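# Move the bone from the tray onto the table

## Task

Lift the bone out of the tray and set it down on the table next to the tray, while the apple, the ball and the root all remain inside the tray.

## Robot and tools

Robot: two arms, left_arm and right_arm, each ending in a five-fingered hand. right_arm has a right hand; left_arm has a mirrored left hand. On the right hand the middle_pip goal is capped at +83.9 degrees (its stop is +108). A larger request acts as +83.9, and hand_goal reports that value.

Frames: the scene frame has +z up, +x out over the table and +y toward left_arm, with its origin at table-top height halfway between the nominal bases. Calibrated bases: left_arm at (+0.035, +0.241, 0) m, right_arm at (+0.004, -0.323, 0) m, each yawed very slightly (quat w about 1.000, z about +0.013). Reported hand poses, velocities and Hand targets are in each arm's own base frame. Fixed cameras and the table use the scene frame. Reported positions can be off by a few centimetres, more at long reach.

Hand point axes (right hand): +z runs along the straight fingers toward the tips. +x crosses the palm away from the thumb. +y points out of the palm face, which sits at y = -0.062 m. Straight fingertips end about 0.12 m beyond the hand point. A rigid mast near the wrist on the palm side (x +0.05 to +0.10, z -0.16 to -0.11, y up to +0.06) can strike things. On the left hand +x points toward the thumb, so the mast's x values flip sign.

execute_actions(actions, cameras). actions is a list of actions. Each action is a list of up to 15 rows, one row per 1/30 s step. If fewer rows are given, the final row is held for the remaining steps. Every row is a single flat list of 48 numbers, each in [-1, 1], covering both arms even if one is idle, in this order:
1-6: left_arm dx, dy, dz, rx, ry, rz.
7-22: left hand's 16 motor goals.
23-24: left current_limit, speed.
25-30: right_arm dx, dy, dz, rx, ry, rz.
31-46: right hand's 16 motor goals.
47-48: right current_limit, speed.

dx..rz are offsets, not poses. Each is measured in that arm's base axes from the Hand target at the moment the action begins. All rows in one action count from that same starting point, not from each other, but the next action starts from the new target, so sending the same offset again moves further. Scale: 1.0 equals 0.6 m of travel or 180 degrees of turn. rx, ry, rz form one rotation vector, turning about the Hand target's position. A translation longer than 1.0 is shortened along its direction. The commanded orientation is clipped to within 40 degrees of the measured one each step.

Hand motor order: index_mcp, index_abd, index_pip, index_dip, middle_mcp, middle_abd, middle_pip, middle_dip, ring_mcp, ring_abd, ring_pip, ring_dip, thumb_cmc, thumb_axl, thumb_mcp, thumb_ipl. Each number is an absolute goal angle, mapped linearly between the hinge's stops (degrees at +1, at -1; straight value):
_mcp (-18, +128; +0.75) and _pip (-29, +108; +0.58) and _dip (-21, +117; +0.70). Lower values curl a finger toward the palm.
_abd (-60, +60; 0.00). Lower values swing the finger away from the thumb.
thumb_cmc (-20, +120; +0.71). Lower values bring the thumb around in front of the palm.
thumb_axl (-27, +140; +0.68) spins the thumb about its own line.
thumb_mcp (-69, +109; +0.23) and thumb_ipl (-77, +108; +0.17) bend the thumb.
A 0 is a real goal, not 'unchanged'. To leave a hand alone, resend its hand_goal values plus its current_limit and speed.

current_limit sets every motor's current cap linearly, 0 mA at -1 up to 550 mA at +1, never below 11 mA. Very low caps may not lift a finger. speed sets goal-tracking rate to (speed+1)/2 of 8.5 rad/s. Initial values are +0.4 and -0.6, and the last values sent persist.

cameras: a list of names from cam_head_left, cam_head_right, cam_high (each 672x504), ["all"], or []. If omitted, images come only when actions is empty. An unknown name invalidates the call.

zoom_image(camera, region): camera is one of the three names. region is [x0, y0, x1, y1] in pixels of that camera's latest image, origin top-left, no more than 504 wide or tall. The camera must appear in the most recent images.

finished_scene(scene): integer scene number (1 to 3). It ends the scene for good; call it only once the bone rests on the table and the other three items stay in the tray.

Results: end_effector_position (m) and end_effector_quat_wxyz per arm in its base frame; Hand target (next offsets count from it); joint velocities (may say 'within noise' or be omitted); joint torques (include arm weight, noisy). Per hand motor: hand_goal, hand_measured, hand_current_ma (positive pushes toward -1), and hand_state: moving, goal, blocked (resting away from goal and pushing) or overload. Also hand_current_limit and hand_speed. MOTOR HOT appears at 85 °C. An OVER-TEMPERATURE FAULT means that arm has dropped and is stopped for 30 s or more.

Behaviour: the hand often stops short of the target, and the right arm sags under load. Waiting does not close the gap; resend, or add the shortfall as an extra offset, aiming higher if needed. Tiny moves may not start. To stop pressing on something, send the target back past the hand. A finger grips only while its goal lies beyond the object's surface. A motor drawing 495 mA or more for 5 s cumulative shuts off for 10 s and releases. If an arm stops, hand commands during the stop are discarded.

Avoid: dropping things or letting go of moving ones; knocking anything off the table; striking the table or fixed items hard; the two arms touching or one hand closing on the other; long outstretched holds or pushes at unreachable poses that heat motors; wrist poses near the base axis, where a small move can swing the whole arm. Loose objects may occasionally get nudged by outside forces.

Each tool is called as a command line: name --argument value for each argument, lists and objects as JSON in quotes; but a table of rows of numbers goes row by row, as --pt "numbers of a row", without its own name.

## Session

execute_actions --actions '[]'

Scene clock: 0.00 s.
left_arm: end_effector_position=(+0.4587, -0.2441, +0.4015) hand_goal=(+0.754, +0.000, +0.576, +0.696, +0.754, +0.000, +0.576, +0.696, +0.754, +0.000, +0.576, +0.696, +0.714, +0.678, +0.226, +0.168) hand_measured=(+0.754, +0.000, +0.576, +0.696, +0.754, +0.000, +0.576, +0.696, +0.754, +0.000, +0.576, +0.696, +0.714, +0.678, +0.226, +0.168) hand_current_ma=(+0, +0, +0, +0, +0, +0, +0, +0, +0, +0, +0, +0, +0, +0, +0, +0) hand_state=(goal, goal, goal, goal, goal, goal, goal, goal, goal, goal, goal, goal, goal, goal, goal, goal) hand_current_limit=0.40 hand_speed=-0.60 end_effector_quat_wxyz=(+0.421, +0.777, -0.346, +0.316) | right_arm: end_effector_position=(+0.5487, -0.2031, +0.2173) hand_goal=(+0.754, +0.000, +0.576, +0.696, +0.754, +0.000, +0.576, +0.696, +0.754, +0.000, +0.576, +0.696, +0.714, +0.678, +0.226, +0.168) hand_measured=(+0.754, +0.000, +0.576, +0.696, +0.754, +0.000, +0.576, +0.696, +0.754, +0.000, +0.576, +0.696, +0.714, +0.678, +0.226, +0.168) hand_current_ma=(+0, +0, +0, +0, +0, +0, +0, +0, +0, +0, +0, +0, +0, +0, +0, +0) hand_state=(goal, goal, goal, goal, goal, goal, goal, goal, goal, goal, goal, goal, goal, goal, goal, goal) hand_current_limit=0.40 hand_speed=-0.60 end_effector_quat_wxyz=(-0.390, +0.869, -0.204, +0.228)
Joint positions: left_arm=[-0.107 1.495 1.424 -0.92 1.01 1.975] | right_arm=[-0.498 1.727 1.64 -1.143 -0.892 1.698]
Joint velocities: within noise
Joint torques (N m): no reading
Heat: left arm: hottest elbow 41 °C; right arm: hottest elbow 35 °C.
Hand target: left_arm +0.4634, -0.2446, +0.4073; +0.419, +0.774, -0.349, +0.322 | right_arm +0.5550, -0.2065, +0.2299; -0.386, +0.868, -0.197, +0.241

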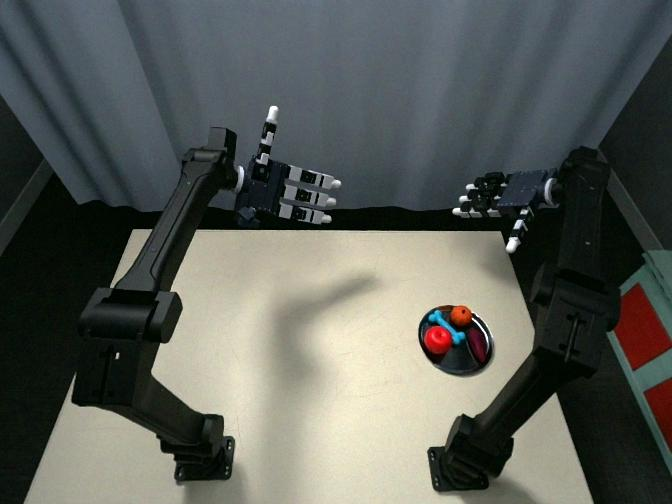

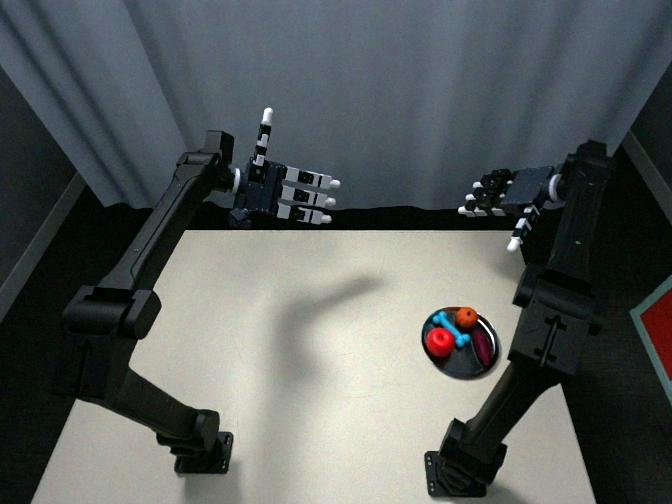

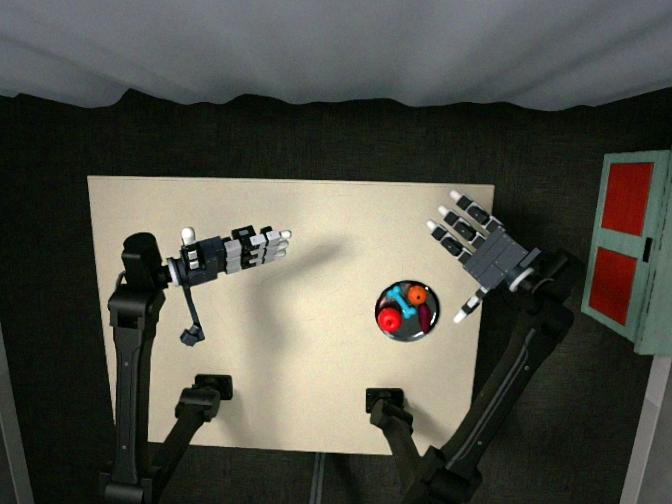

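zoom_image --camera "cam_head_left" --region '[410, 290, 510, 390]'

zoom_image --camera "cam_head_right" --region '[410, 290, 510, 390]'

zoom_image --camera "cam_high" --region '[360, 265, 460, 355]'

Scaled by 5.040 from the camera's 672x504 image, which has a finer 960x720 frame.

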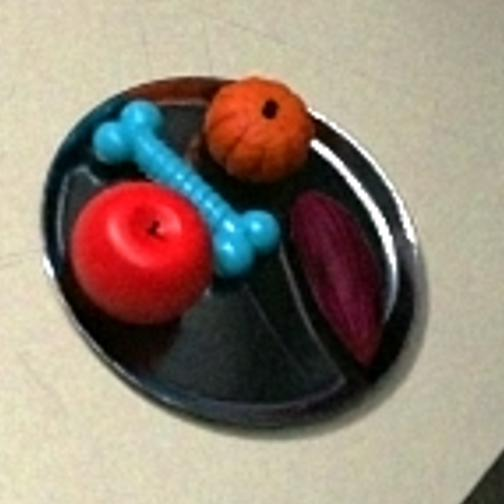

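Scaled by 5.040 from the camera's 672x504 image, which has a finer 960x720 frame.

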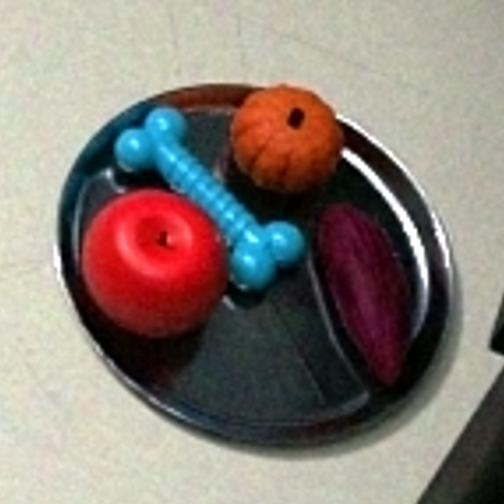

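Scaled by 5.040 from the camera's 672x504 image, which has a finer 960x720 frame.

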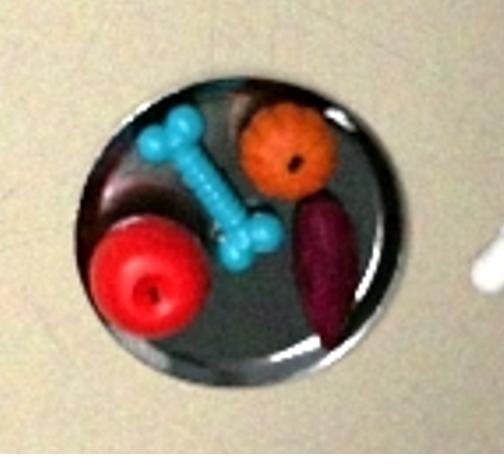

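execute_actions --actions '[[[0,0.1,0,0,0,0.042,0.754,0,0.576,0.696,0.754,0,0.576,0.696,0.754,0,0.576,0.696,0.714,0.678,0.226,0.168,0.4,-0.6,-0.02,0.05,0.05,-0.057,-0.035,0.127,1,0.04,0.8,0.7,1,-0.04,0.8,0.7,-0.4,0,-0.65,-0.2,0.714,0.678,0.226,0.168,0.4,-0.6]],[[0,0.1,0,0,0,0.042,0.754,0,0.576,0.696,0.754,0,0.576,0.696,0.754,0,0.576,0.696,0.714,0.678,0.226,0.168,0.4,-0.6,-0.02,0.07,0.05,-0.057,-0.035,0.127,1,0.04,0.8,0.7,1,-0.04,0.8,0.7,-0.4,0,-0.65,-0.2,0.714,0.678,0.226,0.168,0.4,-0.6]],[[0,0.1,0,0,0,0.042,0.754,0,0.576,0.696,0.754,0,0.576,0.696,0.754,0,0.576,0.696,0.714,0.678,0.226,0.168,0.4,-0.6,-0.02,0.07,0.02,-0.057,-0.035,0.127,1,0.04,0.8,0.7,1,-0.04,0.8,0.7,-0.4,0,-0.65,-0.2,0.714,0.678,0.226,0.168,0.4,-0.6]]]' --cameras '["cam_head_left","cam_high"]'

Scene clock: 112.53 s.
left_arm: end_effector_position=(+0.4659, -0.0644, +0.4047) hand_goal=(+0.754, +0.000, +0.576, +0.696, +0.754, +0.000, +0.576, +0.696, +0.754, +0.000, +0.576, +0.696, +0.714, +0.678, +0.226, +0.168) hand_measured=(+0.758, +0.000, +0.576, +0.696, +0.756, +0.000, +0.576, +0.696, +0.756, +0.000, +0.576, +0.696, +0.718, +0.678, +0.226, +0.168) hand_current_ma=(+6, -1, +1, +0, +5, -1, +1, +0, +5, -1, +1, +0, +6, -1, -2, +0) hand_state=(goal, goal, goal, goal, goal, goal, goal, goal, goal, goal, goal, goal, goal, goal, goal, goal) hand_current_limit=0.40 hand_speed=-0.60 end_effector_quat_wxyz=(+0.349, +0.829, -0.186, +0.395) | right_arm: end_effector_position=(+0.5239, -0.0905, +0.3044) hand_goal=(+1.000, +0.040, +0.800, +0.700, +1.000, -0.040, +0.800, +0.700, -0.400, +0.000, -0.650, -0.200, +0.714, +0.678, +0.226, +0.168) hand_measured=(+0.986, +0.040, +0.794, +0.696, +0.988, -0.036, +0.794, +0.698, -0.386, +0.000, -0.646, -0.198, +0.710, +0.678, +0.224, +0.168) hand_current_ma=(-10, +0, -2, -1, -8, +1, -3, -1, +10, +0, +2, +1, -2, +0, +0, +0) hand_state=(goal, goal, goal, goal, goal, goal, goal, goal, goal, goal, goal, goal, goal, goal, goal, goal) hand_current_limit=0.40 hand_speed=-0.60 end_effector_quat_wxyz=(-0.213, +0.854, +0.433, +0.192)
Joint positions: left_arm=[0.287 1.351 1.283 -0.912 1.007 1.967] | right_arm=[-0.27 1.542 1.649 -1.681 -0.583 0.362]
Joint torques (N m): left_arm=[0.03 -12.1 10.32 0.92 0.98 -0.02] | right_arm=[-0.32 -12.1 6.2 0.01 -0.47 -0.29]
Heat: left arm: hottest elbow 63 °C; right arm: hottest elbow 44 °C.
Hand target: left_arm +0.4636, -0.0645, +0.4072; +0.347, +0.828, -0.190, +0.398 | right_arm +0.5191, -0.0926, +0.3018; -0.249, +0.846, +0.446, +0.156
Off the commanded pose: left_arm 0.004 m, 1 deg | right_arm 0.006 m, 6 deg.
joint sent to its limit (right arm) — joint 4 (wrist pitch), lower limit. The joint targets are off in orientation, not in position.
Images, in order (width x height): cam_head_left 672x504, cam_high 672x504.

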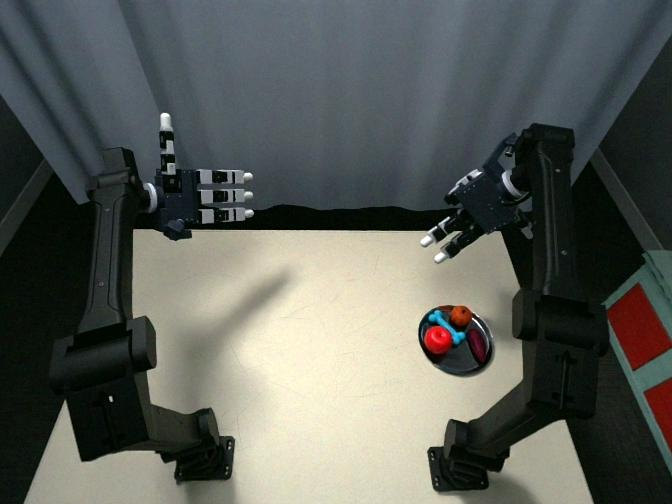

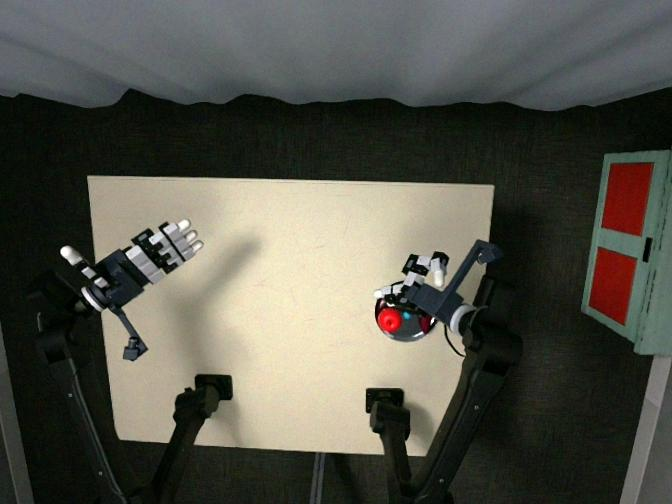

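execute_actions --actions '[[[0,0,0,0,0,0,0.754,0,0.576,0.696,0.754,0,0.576,0.696,0.754,0,0.576,0.696,0.714,0.678,0.226,0.168,0.4,-0.6,-0.0248,0.079,-0.02,-0.058,-0.035,0.127,1,0.04,0.8,0.7,1,-0.04,0.8,0.7,-0.4,0,-0.65,-0.2,0.714,0.678,0.226,0.168,0.4,-0.6]],[[0,0,0,0,0,0,0.754,0,0.576,0.696,0.754,0,0.576,0.696,0.754,0,0.576,0.696,0.714,0.678,0.226,0.168,0.4,-0.6,-0.0248,0.079,-0.02,-0.058,-0.035,0.127,1,0.04,0.8,0.7,1,-0.04,0.8,0.7,-0.4,0,-0.65,-0.2,0.714,0.678,0.226,0.168,0.4,-0.6]],[[0,0,0,0,0,0,0.754,0,0.576,0.696,0.754,0,0.576,0.696,0.754,0,0.576,0.696,0.714,0.678,0.226,0.168,0.4,-0.6,-0.0248,0.079,-0.02,-0.058,-0.035,0.127,1,0.04,0.8,0.7,1,-0.04,0.8,0.7,-0.4,0,-0.65,-0.2,0.714,0.678,0.226,0.168,0.4,-0.6]],[[0,0,0,0,0,0,0.754,0,0.576,0.696,0.754,0,0.576,0.696,0.754,0,0.576,0.696,0.714,0.678,0.226,0.168,0.4,-0.6,0,0,-0.08,0,0,0,1,0.04,0.8,0.7,1,-0.04,0.8,0.7,-0.4,0,-0.65,-0.2,0.714,0.678,0.226,0.168,0.4,-0.6]]]' --cameras '["all"]'

zoom_image --camera "cam_head_left" --region '[400, 260, 500, 390]'

zoom_image --camera "cam_head_right" --region '[400, 260, 500, 390]'

Scene clock: 146.80 s.
left_arm: end_effector_position=(+0.4659, -0.0644, +0.4047) hand_goal=(+0.754, +0.000, +0.576, +0.696, +0.754, +0.000, +0.576, +0.696, +0.754, +0.000, +0.576, +0.696, +0.714, +0.678, +0.226, +0.168) hand_measured=(+0.758, +0.000, +0.576, +0.696, +0.756, +0.000, +0.576, +0.696, +0.756, +0.000, +0.576, +0.696, +0.718, +0.678, +0.226, +0.168) hand_current_ma=(+6, -1, +1, +0, +5, -1, +1, +0, +5, -1, +1, +0, +6, -1, -2, +0) hand_state=(goal, goal, goal, goal, goal, goal, goal, goal, goal, goal, goal, goal, goal, goal, goal, goal) hand_current_limit=0.40 hand_speed=-0.60 end_effector_quat_wxyz=(+0.349, +0.829, -0.186, +0.395) | right_arm: end_effector_position=(+0.4742, +0.0506, +0.2205) hand_goal=(+1.000, +0.040, +0.800, +0.700, +1.000, -0.040, +0.800, +0.700, -0.400, +0.000, -0.650, -0.200, +0.714, +0.678, +0.226, +0.168) hand_measured=(+0.990, +0.040, +0.796, +0.696, +0.992, -0.038, +0.794, +0.698, -0.388, +0.000, -0.646, -0.198, +0.712, +0.678, +0.224, +0.168) hand_current_ma=(-5, +0, -1, -1, -5, +0, -2, -1, +8, +0, +1, +1, +0, +0, -1, +0) hand_state=(goal, goal, goal, goal, goal, goal, goal, goal, goal, goal, goal, goal, goal, goal, goal, goal) hand_current_limit=0.40 hand_speed=-0.60 end_effector_quat_wxyz=(+0.000, +0.455, +0.891, -0.002)
Joint positions: left_arm=[0.287 1.351 1.283 -0.912 1.007 1.967] | right_arm=[0.051 1.373 1.25 -1.45 0.002 -0.576]
Joint torques (N m): left_arm=[0.21 -12.1 10.35 0.98 0.96 -0.02] | right_arm=[-0.09 -9.11 6.35 1.03 0.11 -0.31]
Heat: left arm: hottest elbow 60 °C; right arm: hottest elbow 44 °C.
Hand target: left_arm +0.4636, -0.0645, +0.4072; +0.347, +0.828, -0.190, +0.398 | right_arm +0.4744, +0.0496, +0.2176; +0.002, +0.451, +0.893, +0.000
Off the commanded pose: left_arm 0.003 m, 1 deg | right_arm 0.003 m, 1 deg.

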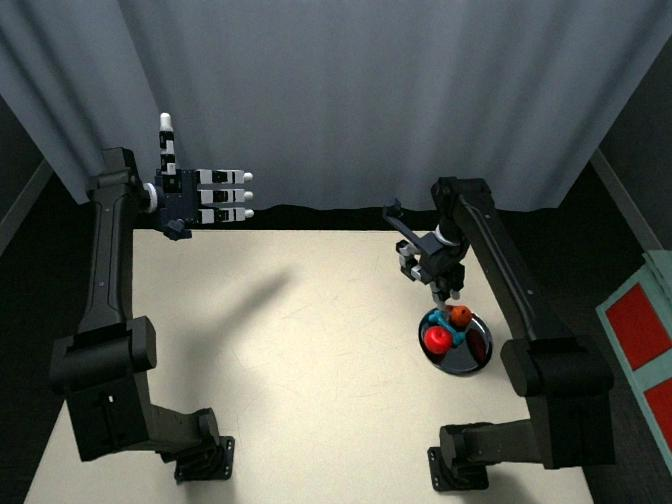

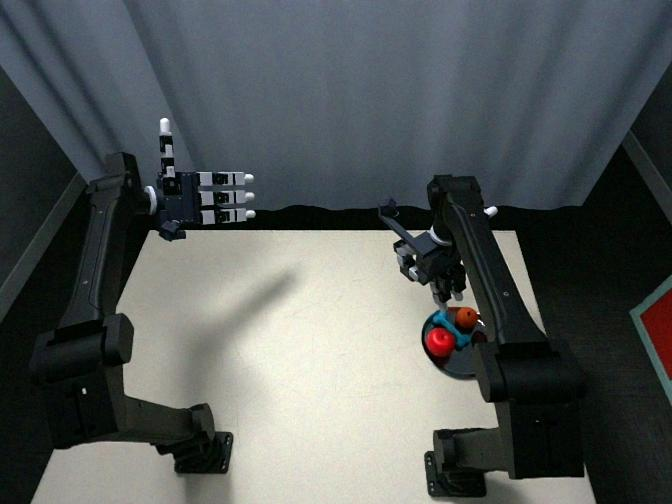

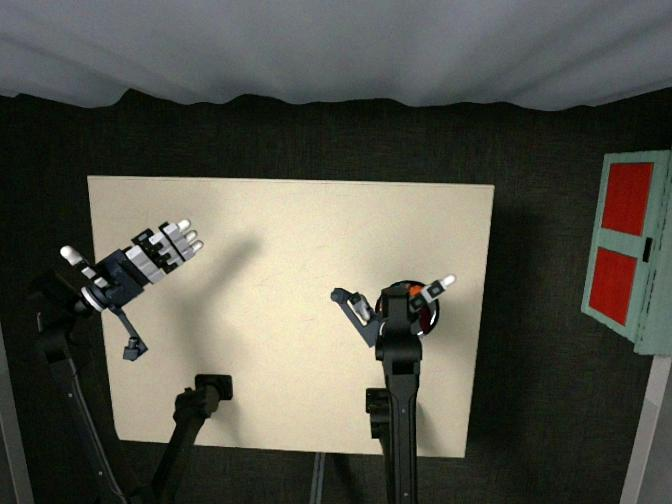

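Scaled by 3.877 from the camera's 672x504 image, which has a finer 960x720 frame.

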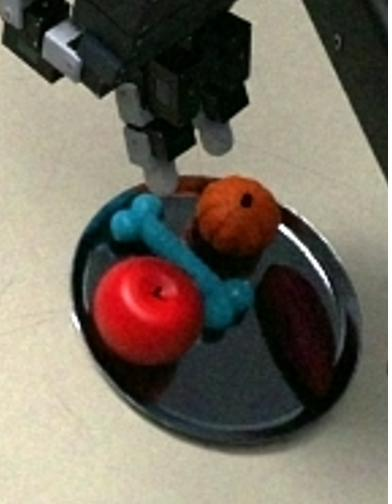

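Scaled by 3.877 from the camera's 672x504 image, which has a finer 960x720 frame.

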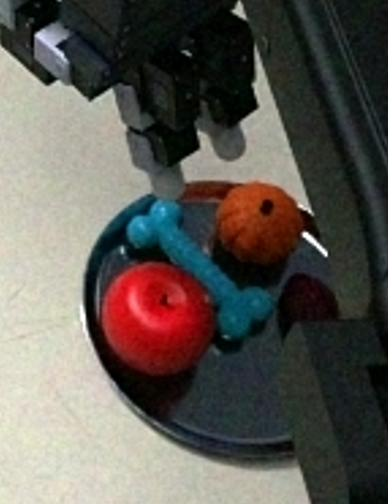

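execute_actions --actions '[[[0,0,0,0,0,0,0.754,0,0.576,0.696,0.754,0,0.576,0.696,0.754,0,0.576,0.696,0.714,0.678,0.226,0.168,0.4,-0.6,0,-0.01,-0.05,0,0,0,1,0.04,0.8,0.7,1,-0.04,0.8,0.7,-0.4,0,-0.65,-0.2,0.714,0.678,0.226,0.168,0,-0.6]],[[0,0,0,0,0,0,0.754,0,0.576,0.696,0.754,0,0.576,0.696,0.754,0,0.576,0.696,0.714,0.678,0.226,0.168,0.4,-0.6,0,0,-0.05,0,0,0,1,0.04,0.8,0.7,1,-0.04,0.8,0.7,-0.4,0,-0.65,-0.2,0.714,0.678,0.226,0.168,0,-0.6]]]' --cameras '["cam_head_left","cam_head_right"]'

zoom_image --camera "cam_head_left" --region '[400, 290, 500, 390]'

zoom_image --camera "cam_head_right" --region '[400, 290, 500, 390]'

Scene clock: 195.03 s.
left_arm: end_effector_position=(+0.4659, -0.0644, +0.4047) hand_goal=(+0.754, +0.000, +0.576, +0.696, +0.754, +0.000, +0.576, +0.696, +0.754, +0.000, +0.576, +0.696, +0.714, +0.678, +0.226, +0.168) hand_measured=(+0.758, +0.000, +0.576, +0.696, +0.756, +0.000, +0.576, +0.696, +0.756, +0.000, +0.576, +0.696, +0.718, +0.678, +0.226, +0.168) hand_current_ma=(+6, -1, +1, +0, +5, -1, +1, +0, +5, -1, +1, +0, +6, -1, -2, +0) hand_state=(goal, goal, goal, goal, goal, goal, goal, goal, goal, goal, goal, goal, goal, goal, goal, goal) hand_current_limit=0.40 hand_speed=-0.60 end_effector_quat_wxyz=(+0.349, +0.829, -0.186, +0.395) | right_arm: end_effector_position=(+0.4733, +0.0470, +0.1674) hand_goal=(+1.000, +0.040, +0.800, +0.700, +1.000, -0.040, +0.800, +0.700, -0.400, +0.000, -0.650, -0.200, +0.714, +0.678, +0.226, +0.168) hand_measured=(+0.990, +0.040, +0.796, +0.696, +0.992, -0.038, +0.794, +0.698, -0.388, +0.000, -0.646, -0.198, +0.712, +0.678, +0.224, +0.168) hand_current_ma=(-5, +0, -1, -1, -5, +0, -2, -1, +8, +0, +1, +1, +0, +0, -1, +0) hand_state=(goal, goal, goal, goal, goal, goal, goal, goal, goal, goal, goal, goal, goal, goal, goal, goal) hand_current_limit=0.00 hand_speed=-0.60 end_effector_quat_wxyz=(+0.006, +0.452, +0.892, +0.002)
Joint positions: left_arm=[0.287 1.351 1.283 -0.912 1.007 1.967] | right_arm=[0.041 1.389 1.121 -1.29 0.002 -0.592]
Joint torques (N m): left_arm=[0.09 -12.22 10.37 0.88 0.98 -0.02] | right_arm=[-0.5 -7.77 6.22 1.13 0.11 -0.27]
Heat: left arm: hottest elbow 59 °C; right arm: hottest elbow 43 °C.
Hand target: left_arm +0.4636, -0.0645, +0.4072; +0.347, +0.828, -0.190, +0.398 | right_arm +0.4743, +0.0436, +0.1576; +0.002, +0.451, +0.893, +0.000
Off the commanded pose: left_arm 0.003 m, 1 deg | right_arm 0.010 m, 1 deg.
Images, in order (width x height): cam_head_left 672x504, cam_head_right 672x504.

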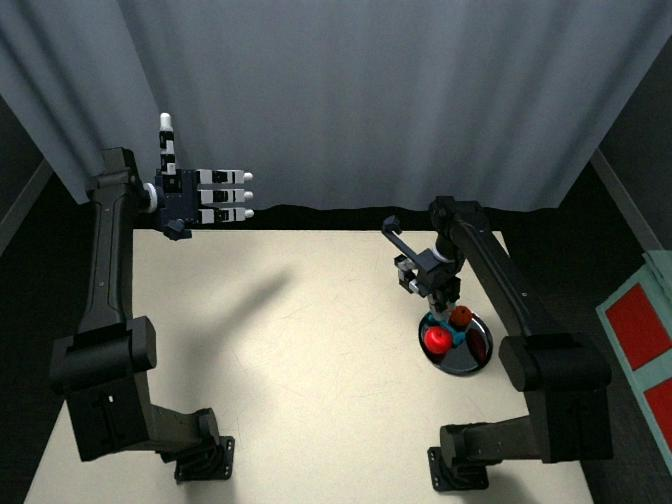

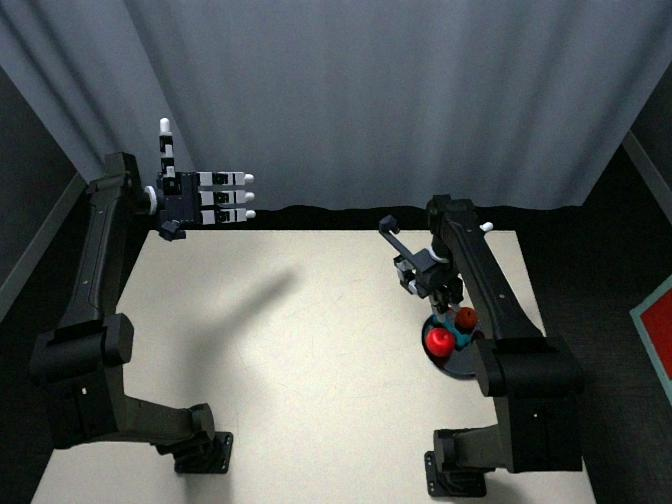

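Scaled by 5.040 from the camera's 672x504 image, which has a finer 960x720 frame.

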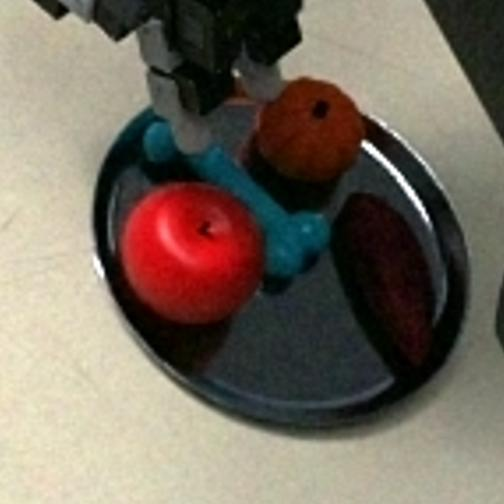

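Scaled by 5.040 from the camera's 672x504 image, which has a finer 960x720 frame.

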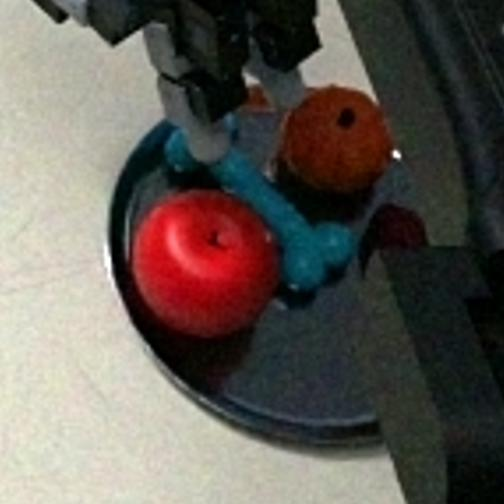

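execute_actions --actions '[[[0,0,0,0,0,0,0.754,0,0.576,0.696,0.754,0,0.576,0.696,0.754,0,0.576,0.696,0.714,0.678,0.226,0.168,0.4,-0.6,-0.005,0.005,-0.05,0,0,0,1,0.04,0.8,0.7,1,-0.04,0.8,0.7,-0.4,0,-0.65,-0.2,0.714,0.678,0.226,0.168,0,-0.6]],[[0,0,0,0,0,0,0.754,0,0.576,0.696,0.754,0,0.576,0.696,0.754,0,0.576,0.696,0.714,0.678,0.226,0.168,0.4,-0.6,0,0,0,0,0,0,1,0.04,0.8,0.7,1,-0.04,0.8,0.7,-0.4,0,-0.65,-0.2,0.714,0.678,0.226,0.168,0,-0.6]]]' --cameras '["cam_head_left","cam_head_right"]'

zoom_image --camera "cam_head_left" --region '[410, 290, 490, 370]'

zoom_image --camera "cam_head_right" --region '[410, 290, 490, 370]'

Scene clock: 222.43 s.
left_arm: end_effector_position=(+0.4659, -0.0644, +0.4047) hand_goal=(+0.754, +0.000, +0.576, +0.696, +0.754, +0.000, +0.576, +0.696, +0.754, +0.000, +0.576, +0.696, +0.714, +0.678, +0.226, +0.168) hand_measured=(+0.758, +0.000, +0.576, +0.696, +0.756, +0.000, +0.576, +0.696, +0.756, +0.000, +0.576, +0.696, +0.718, +0.678, +0.226, +0.168) hand_current_ma=(+6, -1, +1, +0, +5, -1, +1, +0, +5, -1, +1, +0, +6, -1, -2, +0) hand_state=(goal, goal, goal, goal, goal, goal, goal, goal, goal, goal, goal, goal, goal, goal, goal, goal) hand_current_limit=0.40 hand_speed=-0.60 end_effector_quat_wxyz=(+0.349, +0.829, -0.186, +0.395) | right_arm: end_effector_position=(+0.4717, +0.0471, +0.1390) hand_goal=(+1.000, +0.040, +0.800, +0.700, +1.000, -0.040, +0.800, +0.700, -0.400, +0.000, -0.650, -0.200, +0.714, +0.678, +0.226, +0.168) hand_measured=(+0.990, +0.038, +0.796, +0.698, +0.992, -0.038, +0.794, +0.698, -0.388, +0.000, -0.646, -0.198, +0.712, +0.678, +0.224, +0.168) hand_current_ma=(-5, +0, -1, +0, -5, +0, -2, -1, +8, +0, +1, +1, +0, +0, -1, +0) hand_state=(goal, goal, goal, goal, goal, goal, goal, goal, goal, goal, goal, goal, goal, goal, goal, goal) hand_current_limit=0.00 hand_speed=-0.60 end_effector_quat_wxyz=(+0.008, +0.452, +0.892, +0.003)
Joint positions: left_arm=[0.287 1.351 1.283 -0.912 1.007 1.967] | right_arm=[0.041 1.406 1.059 -1.207 0.001 -0.592]
Joint torques (N m): left_arm=[0.09 -12.34 10.32 0.91 0.98 -0.01] | right_arm=[0.15 -7.82 5.87 0.99 0.13 -0.19]
Heat: left arm: hottest elbow 59 °C; right arm: hottest elbow 43 °C.
Hand target: left_arm +0.4636, -0.0645, +0.4072; +0.347, +0.828, -0.190, +0.398 | right_arm +0.4714, +0.0466, +0.1277; +0.002, +0.451, +0.893, +0.000
Off the commanded pose: left_arm 0.003 m, 1 deg | right_arm 0.011 m, 1 deg.
Images, in order (width x height): cam_head_left 672x504, cam_head_right 672x504.

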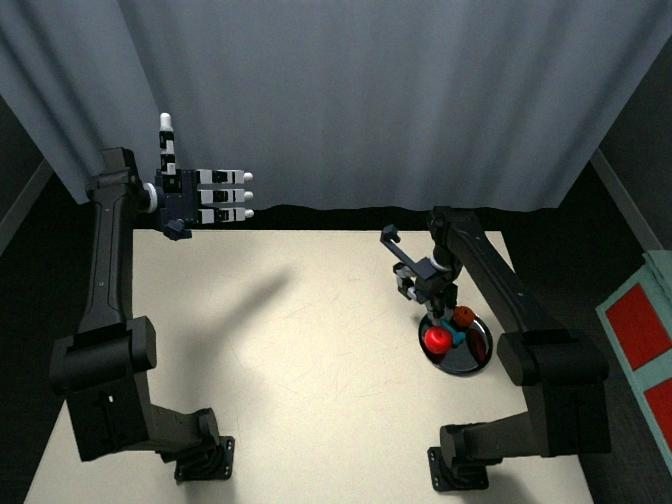

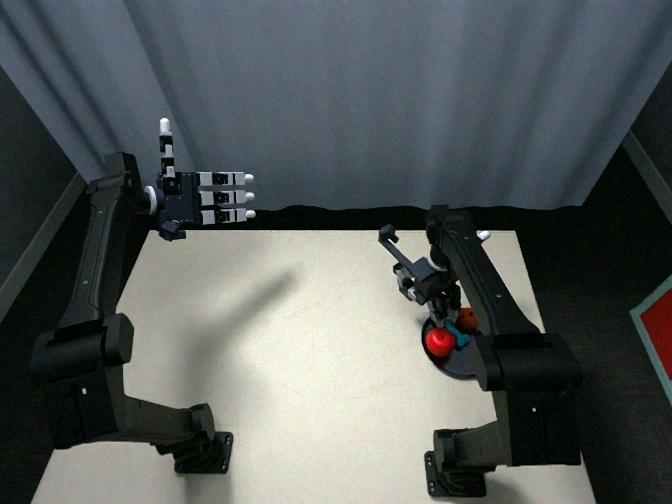

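Scaled by 6.300 from the camera's 672x504 image, which has a finer 960x720 frame.

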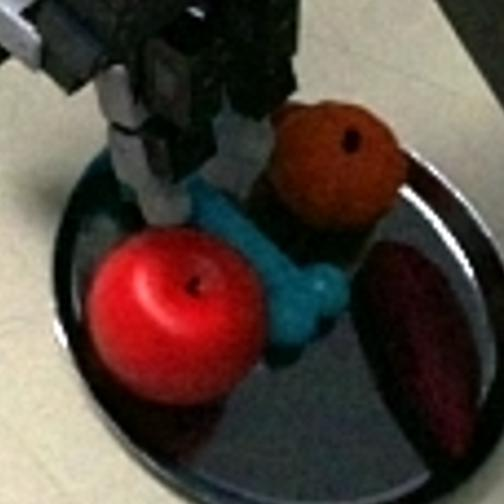

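Scaled by 6.300 from the camera's 672x504 image, which has a finer 960x720 frame.

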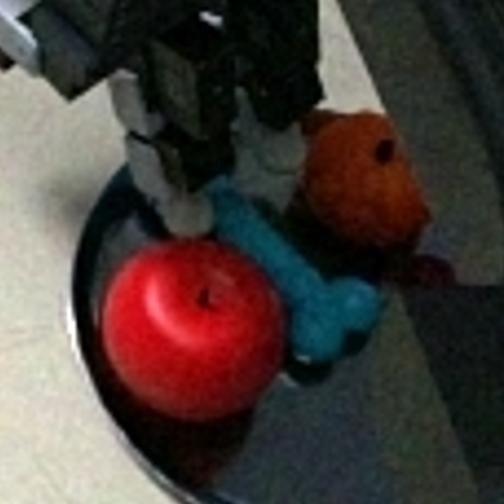

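execute_actions --actions '[[[0,0,0,0,0,0,0.754,0,0.576,0.696,0.754,0,0.576,0.696,0.754,0,0.576,0.696,0.714,0.678,0.226,0.168,0.4,-0.6,0,0,-0.018,0,0,0,1,0.04,0.8,0.7,1,-0.04,0.8,0.7,-0.4,0,-0.65,-0.2,0.714,0.678,0.226,0.168,0,-0.6]],[[0,0,0,0,0,0,0.754,0,0.576,0.696,0.754,0,0.576,0.696,0.754,0,0.576,0.696,0.714,0.678,0.226,0.168,0.4,-0.6,0,0,-0.015,0,0,0,1,0.04,0.8,0.7,1,-0.04,0.8,0.7,-0.4,0,-0.65,-0.2,0.714,0.678,0.226,0.168,0,-0.6]]]' --cameras '["cam_head_left","cam_head_right"]'

zoom_image --camera "cam_head_left" --region '[410, 290, 490, 370]'

zoom_image --camera "cam_head_right" --region '[410, 290, 490, 370]'

Scene clock: 248.67 s.
left_arm: end_effector_position=(+0.4659, -0.0644, +0.4047) hand_goal=(+0.754, +0.000, +0.576, +0.696, +0.754, +0.000, +0.576, +0.696, +0.754, +0.000, +0.576, +0.696, +0.714, +0.678, +0.226, +0.168) hand_measured=(+0.758, +0.000, +0.576, +0.696, +0.756, +0.000, +0.576, +0.696, +0.756, +0.000, +0.576, +0.696, +0.718, +0.678, +0.226, +0.168) hand_current_ma=(+6, -1, +1, +0, +5, -1, +1, +0, +5, -1, +1, +0, +6, -1, -2, +0) hand_state=(goal, goal, goal, goal, goal, goal, goal, goal, goal, goal, goal, goal, goal, goal, goal, goal) hand_current_limit=0.40 hand_speed=-0.60 end_effector_quat_wxyz=(+0.349, +0.829, -0.186, +0.395) | right_arm: end_effector_position=(+0.4717, +0.0471, +0.1209) hand_goal=(+1.000, +0.040, +0.800, +0.700, +1.000, -0.040, +0.800, +0.700, -0.400, +0.000, -0.650, -0.200, +0.714, +0.678, +0.226, +0.168) hand_measured=(+0.990, +0.038, +0.796, +0.698, +1.000, -0.040, +0.800, +0.698, -0.388, +0.000, -0.646, -0.198, +0.712, +0.678, +0.224, +0.168) hand_current_ma=(-5, +0, -1, +0, +0, +0, +0, +0, +8, +0, +1, +1, +0, +0, -1, +0) hand_state=(goal, goal, goal, goal, goal, goal, goal, goal, goal, goal, goal, goal, goal, goal, goal, goal) hand_current_limit=0.00 hand_speed=-0.60 end_effector_quat_wxyz=(+0.008, +0.452, +0.892, +0.004)
Joint positions: left_arm=[0.287 1.351 1.283 -0.912 1.007 1.967] | right_arm=[0.041 1.424 1.026 -1.155 0.001 -0.592]
Joint torques (N m): left_arm=[0.26 -11.99 10.29 0.95 0.98 -0.02] | right_arm=[0.09 -7.59 5.67 1.14 0.12 -0.2]
Heat: left arm: hottest elbow 59 °C; right arm: hottest elbow 43 °C.
Hand target: left_arm +0.4636, -0.0645, +0.4072; +0.347, +0.828, -0.190, +0.398 | right_arm +0.4714, +0.0466, +0.1080; +0.002, +0.451, +0.893, +0.000
Off the commanded pose: left_arm 0.003 m, 1 deg | right_arm 0.013 m, 1 deg.
Images, in order (width x height): cam_head_left 672x504, cam_head_right 672x504.

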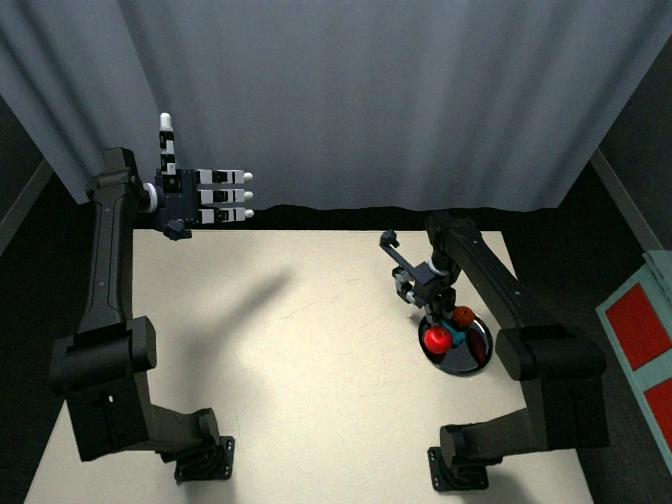

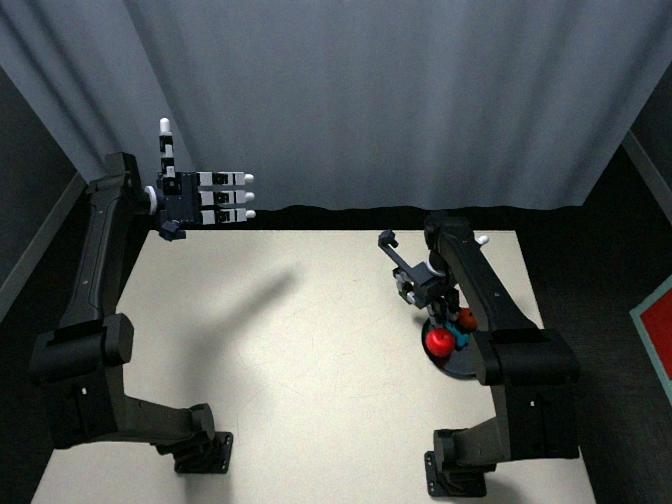

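Scaled by 6.300 from the camera's 672x504 image, which has a finer 960x720 frame.

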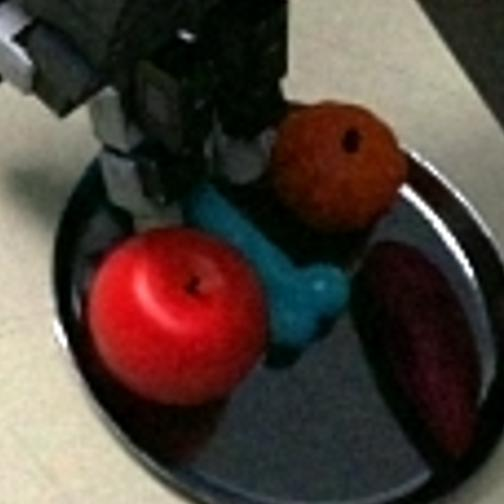

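Scaled by 6.300 from the camera's 672x504 image, which has a finer 960x720 frame.

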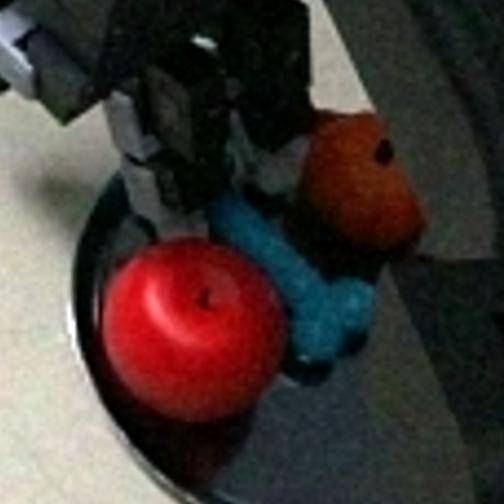

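execute_actions --actions '[[[0,0,0,0,0,0,0.754,0,0.576,0.696,0.754,0,0.576,0.696,0.754,0,0.576,0.696,0.714,0.678,0.226,0.168,0.4,-0.6,0,0,-0.01,0,0,0,1,0.04,0.8,0.7,1,-0.04,0.8,0.7,-0.4,0,-0.65,-0.2,0.714,0.678,0.226,0.168,0,-0.6]],[[0,0,0,0,0,0,0.754,0,0.576,0.696,0.754,0,0.576,0.696,0.754,0,0.576,0.696,0.714,0.678,0.226,0.168,0.4,-0.6,0,0,0.01,0,0,0,1,-0.2,0.8,0.7,1,0.2,0.8,0.7,-0.4,0,-0.65,-0.2,0.714,0.678,0.226,0.168,0.4,-0.9]],[[0,0,0,0,0,0,0.754,0,0.576,0.696,0.754,0,0.576,0.696,0.754,0,0.576,0.696,0.714,0.678,0.226,0.168,0.4,-0.6,0,0,0,0,0,0,1,-0.2,0.8,0.7,1,0.2,0.8,0.7,-0.4,0,-0.65,-0.2,0.714,0.678,0.226,0.168,0.4,-0.9]]]' --cameras '["cam_head_left","cam_head_right"]'

zoom_image --camera "cam_head_left" --region '[410, 290, 490, 370]'

zoom_image --camera "cam_head_right" --region '[410, 290, 490, 370]'

Scene clock: 267.80 s.
left_arm: end_effector_position=(+0.4659, -0.0644, +0.4047) hand_goal=(+0.754, +0.000, +0.576, +0.696, +0.754, +0.000, +0.576, +0.696, +0.754, +0.000, +0.576, +0.696, +0.714, +0.678, +0.226, +0.168) hand_measured=(+0.758, +0.000, +0.576, +0.696, +0.756, +0.000, +0.576, +0.696, +0.756, +0.000, +0.576, +0.696, +0.718, +0.678, +0.226, +0.168) hand_current_ma=(+6, -1, +1, +0, +5, -1, +1, +0, +5, -1, +1, +0, +6, -1, -2, +0) hand_state=(goal, goal, goal, goal, goal, goal, goal, goal, goal, goal, goal, goal, goal, goal, goal, goal) hand_current_limit=0.40 hand_speed=-0.60 end_effector_quat_wxyz=(+0.349, +0.829, -0.186, +0.395) | right_arm: end_effector_position=(+0.4721, +0.0473, +0.1194) hand_goal=(+1.000, -0.200, +0.800, +0.700, +1.000, +0.200, +0.800, +0.700, -0.400, +0.000, -0.650, -0.200, +0.714, +0.678, +0.226, +0.168) hand_measured=(+1.000, -0.046, +0.804, +0.700, +1.000, -0.030, +0.816, +0.702, -0.388, +0.000, -0.646, -0.198, +0.712, +0.678, +0.224, +0.168) hand_current_ma=(+0, +362, +1, +0, +0, -385, +11, +1, +8, +0, +1, +1, +0, +0, -1, +0) hand_state=(goal, blocked, goal, goal, goal, blocked, goal, goal, goal, goal, goal, goal, goal, goal, goal, goal) hand_current_limit=0.40 hand_speed=-0.90 end_effector_quat_wxyz=(+0.010, +0.452, +0.892, +0.005)
Joint positions: left_arm=[0.287 1.351 1.283 -0.912 1.007 1.967] | right_arm=[0.041 1.424 1.021 -1.145 0 -0.592]
Joint torques (N m): left_arm=[0.26 -12.16 10.32 0.95 0.98 -0.02] | right_arm=[0.26 -7.59 6.06 0.79 0.18 -0.19]
Heat: left arm: hottest elbow 59 °C; right arm: hottest elbow 42 °C.
Hand target: left_arm +0.4636, -0.0645, +0.4072; +0.347, +0.828, -0.190, +0.398 | right_arm +0.4714, +0.0466, +0.1079; +0.002, +0.451, +0.893, +0.000
Off the commanded pose: left_arm 0.003 m, 1 deg | right_arm 0.012 m, 1 deg.
Images, in order (width x height): cam_head_left 672x504, cam_head_right 672x504.

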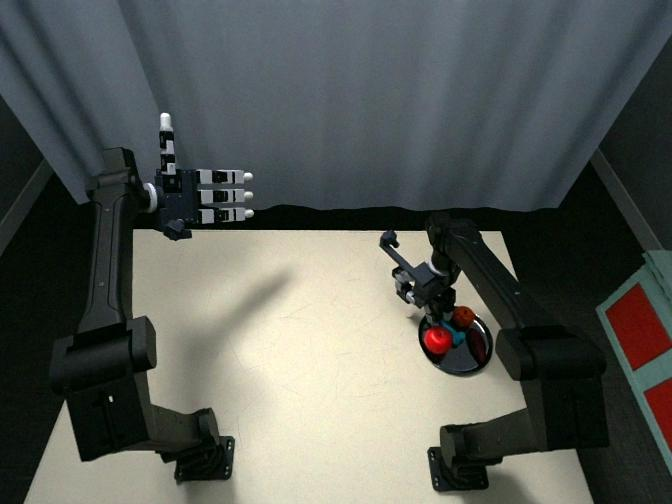

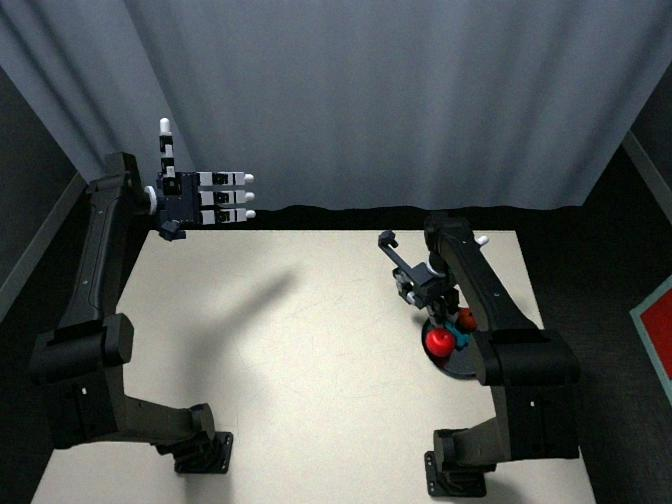

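Scaled by 6.300 from the camera's 672x504 image, which has a finer 960x720 frame.

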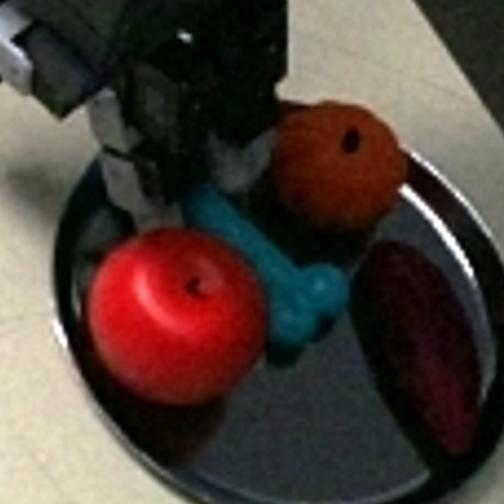

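Scaled by 6.300 from the camera's 672x504 image, which has a finer 960x720 frame.

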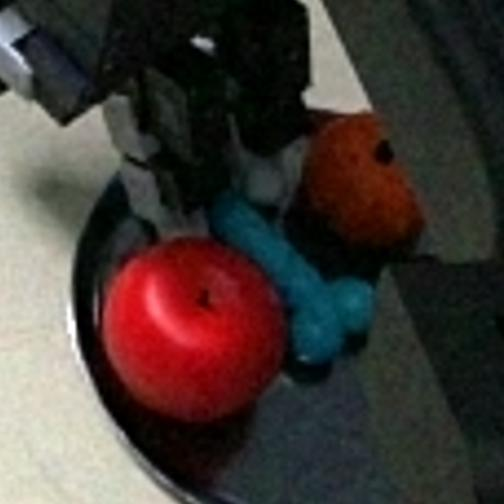

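execute_actions --actions '[[[0,0,0,0,0,0,0.754,0,0.576,0.696,0.754,0,0.576,0.696,0.754,0,0.576,0.696,0.714,0.678,0.226,0.168,0.4,-0.6,0.01,0,0.12,0,0,0,1,-0.2,0.8,0.7,1,0.2,0.8,0.7,-0.4,0,-0.65,-0.2,0.714,0.678,0.226,0.168,0.4,-0.9]]]' --cameras '["cam_head_left","cam_head_right"]'

zoom_image --camera "cam_head_left" --region '[400, 280, 490, 370]'

zoom_image --camera "cam_head_right" --region '[400, 280, 490, 370]'

Scene clock: 292.43 s.
left_arm: end_effector_position=(+0.4659, -0.0644, +0.4047) hand_goal=(+0.754, +0.000, +0.576, +0.696, +0.754, +0.000, +0.576, +0.696, +0.754, +0.000, +0.576, +0.696, +0.714, +0.678, +0.226, +0.168) hand_measured=(+0.758, +0.000, +0.576, +0.696, +0.756, +0.000, +0.576, +0.696, +0.756, +0.000, +0.576, +0.696, +0.718, +0.678, +0.226, +0.168) hand_current_ma=(+6, -1, +1, +0, +5, -1, +1, +0, +5, -1, +1, +0, +6, -1, -2, +0) hand_state=(goal, goal, goal, goal, goal, goal, goal, goal, goal, goal, goal, goal, goal, goal, goal, goal) hand_current_limit=0.40 hand_speed=-0.60 end_effector_quat_wxyz=(+0.349, +0.829, -0.186, +0.395) | right_arm: end_effector_position=(+0.4605, +0.0468, +0.1487) hand_goal=(+1.000, -0.200, +0.800, +0.700, +1.000, +0.200, +0.800, +0.700, -0.400, +0.000, -0.650, -0.200, +0.714, +0.678, +0.226, +0.168) hand_measured=(+0.988, -0.076, +0.796, +0.698, +0.992, +0.008, +0.798, +0.700, -0.388, +0.000, -0.646, -0.198, +0.712, +0.678, +0.224, +0.168) hand_current_ma=(-8, +254, -1, +0, -4, -385, +0, +0, +8, +0, +1, +1, +0, +0, -1, +0) hand_state=(goal, blocked, goal, goal, goal, blocked, goal, goal, goal, goal, goal, goal, goal, goal, goal, goal) hand_current_limit=0.40 hand_speed=-0.90 end_effector_quat_wxyz=(-0.024, +0.452, +0.892, -0.014)
Joint positions: left_arm=[0.287 1.351 1.283 -0.912 1.007 1.967] | right_arm=[0.041 1.41 1.105 -1.322 0.001 -0.592]
Joint torques (N m): left_arm=[0.15 -12.22 10.35 0.94 0.99 -0.02] | right_arm=[0.09 -10.64 10.89 -0.21 0.17 -0.19]
Heat: left arm: hottest elbow 59 °C; right arm: hottest elbow 41 °C.
Hand target: left_arm +0.4636, -0.0645, +0.4072; +0.347, +0.828, -0.190, +0.398 | right_arm +0.4774, +0.0467, +0.1800; +0.002, +0.451, +0.893, +0.000
Off the commanded pose: left_arm 0.003 m, 1 deg | right_arm 0.036 m, 3 deg.
Images, in order (width x height): cam_head_left 672x504, cam_head_right 672x504.

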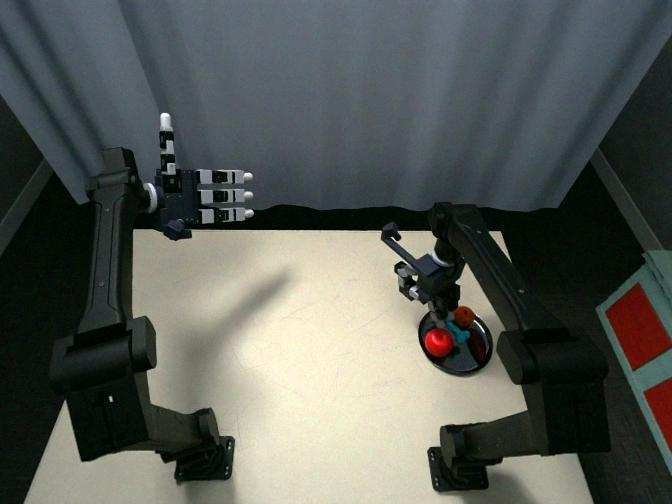

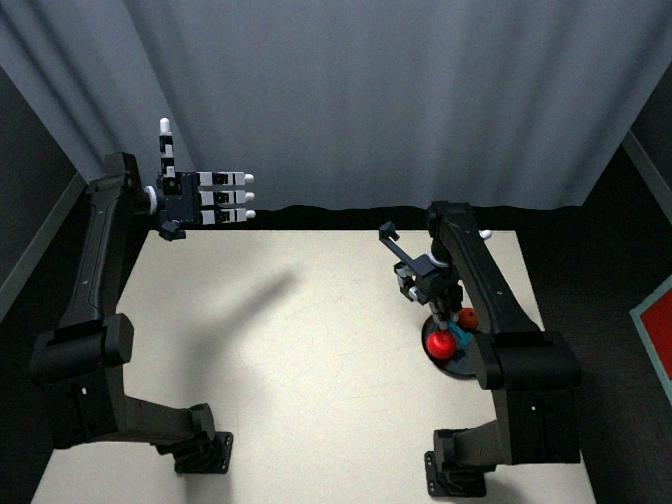

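Scaled by 5.600 from the camera's 672x504 image, which has a finer 960x720 frame.

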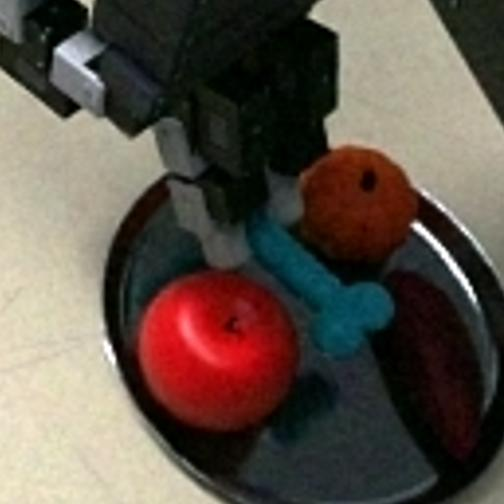

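Scaled by 5.600 from the camera's 672x504 image, which has a finer 960x720 frame.

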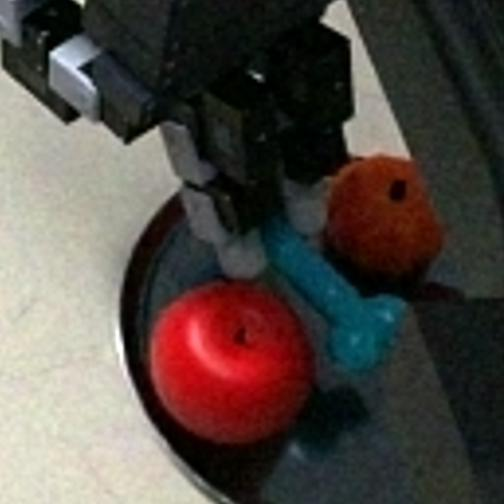

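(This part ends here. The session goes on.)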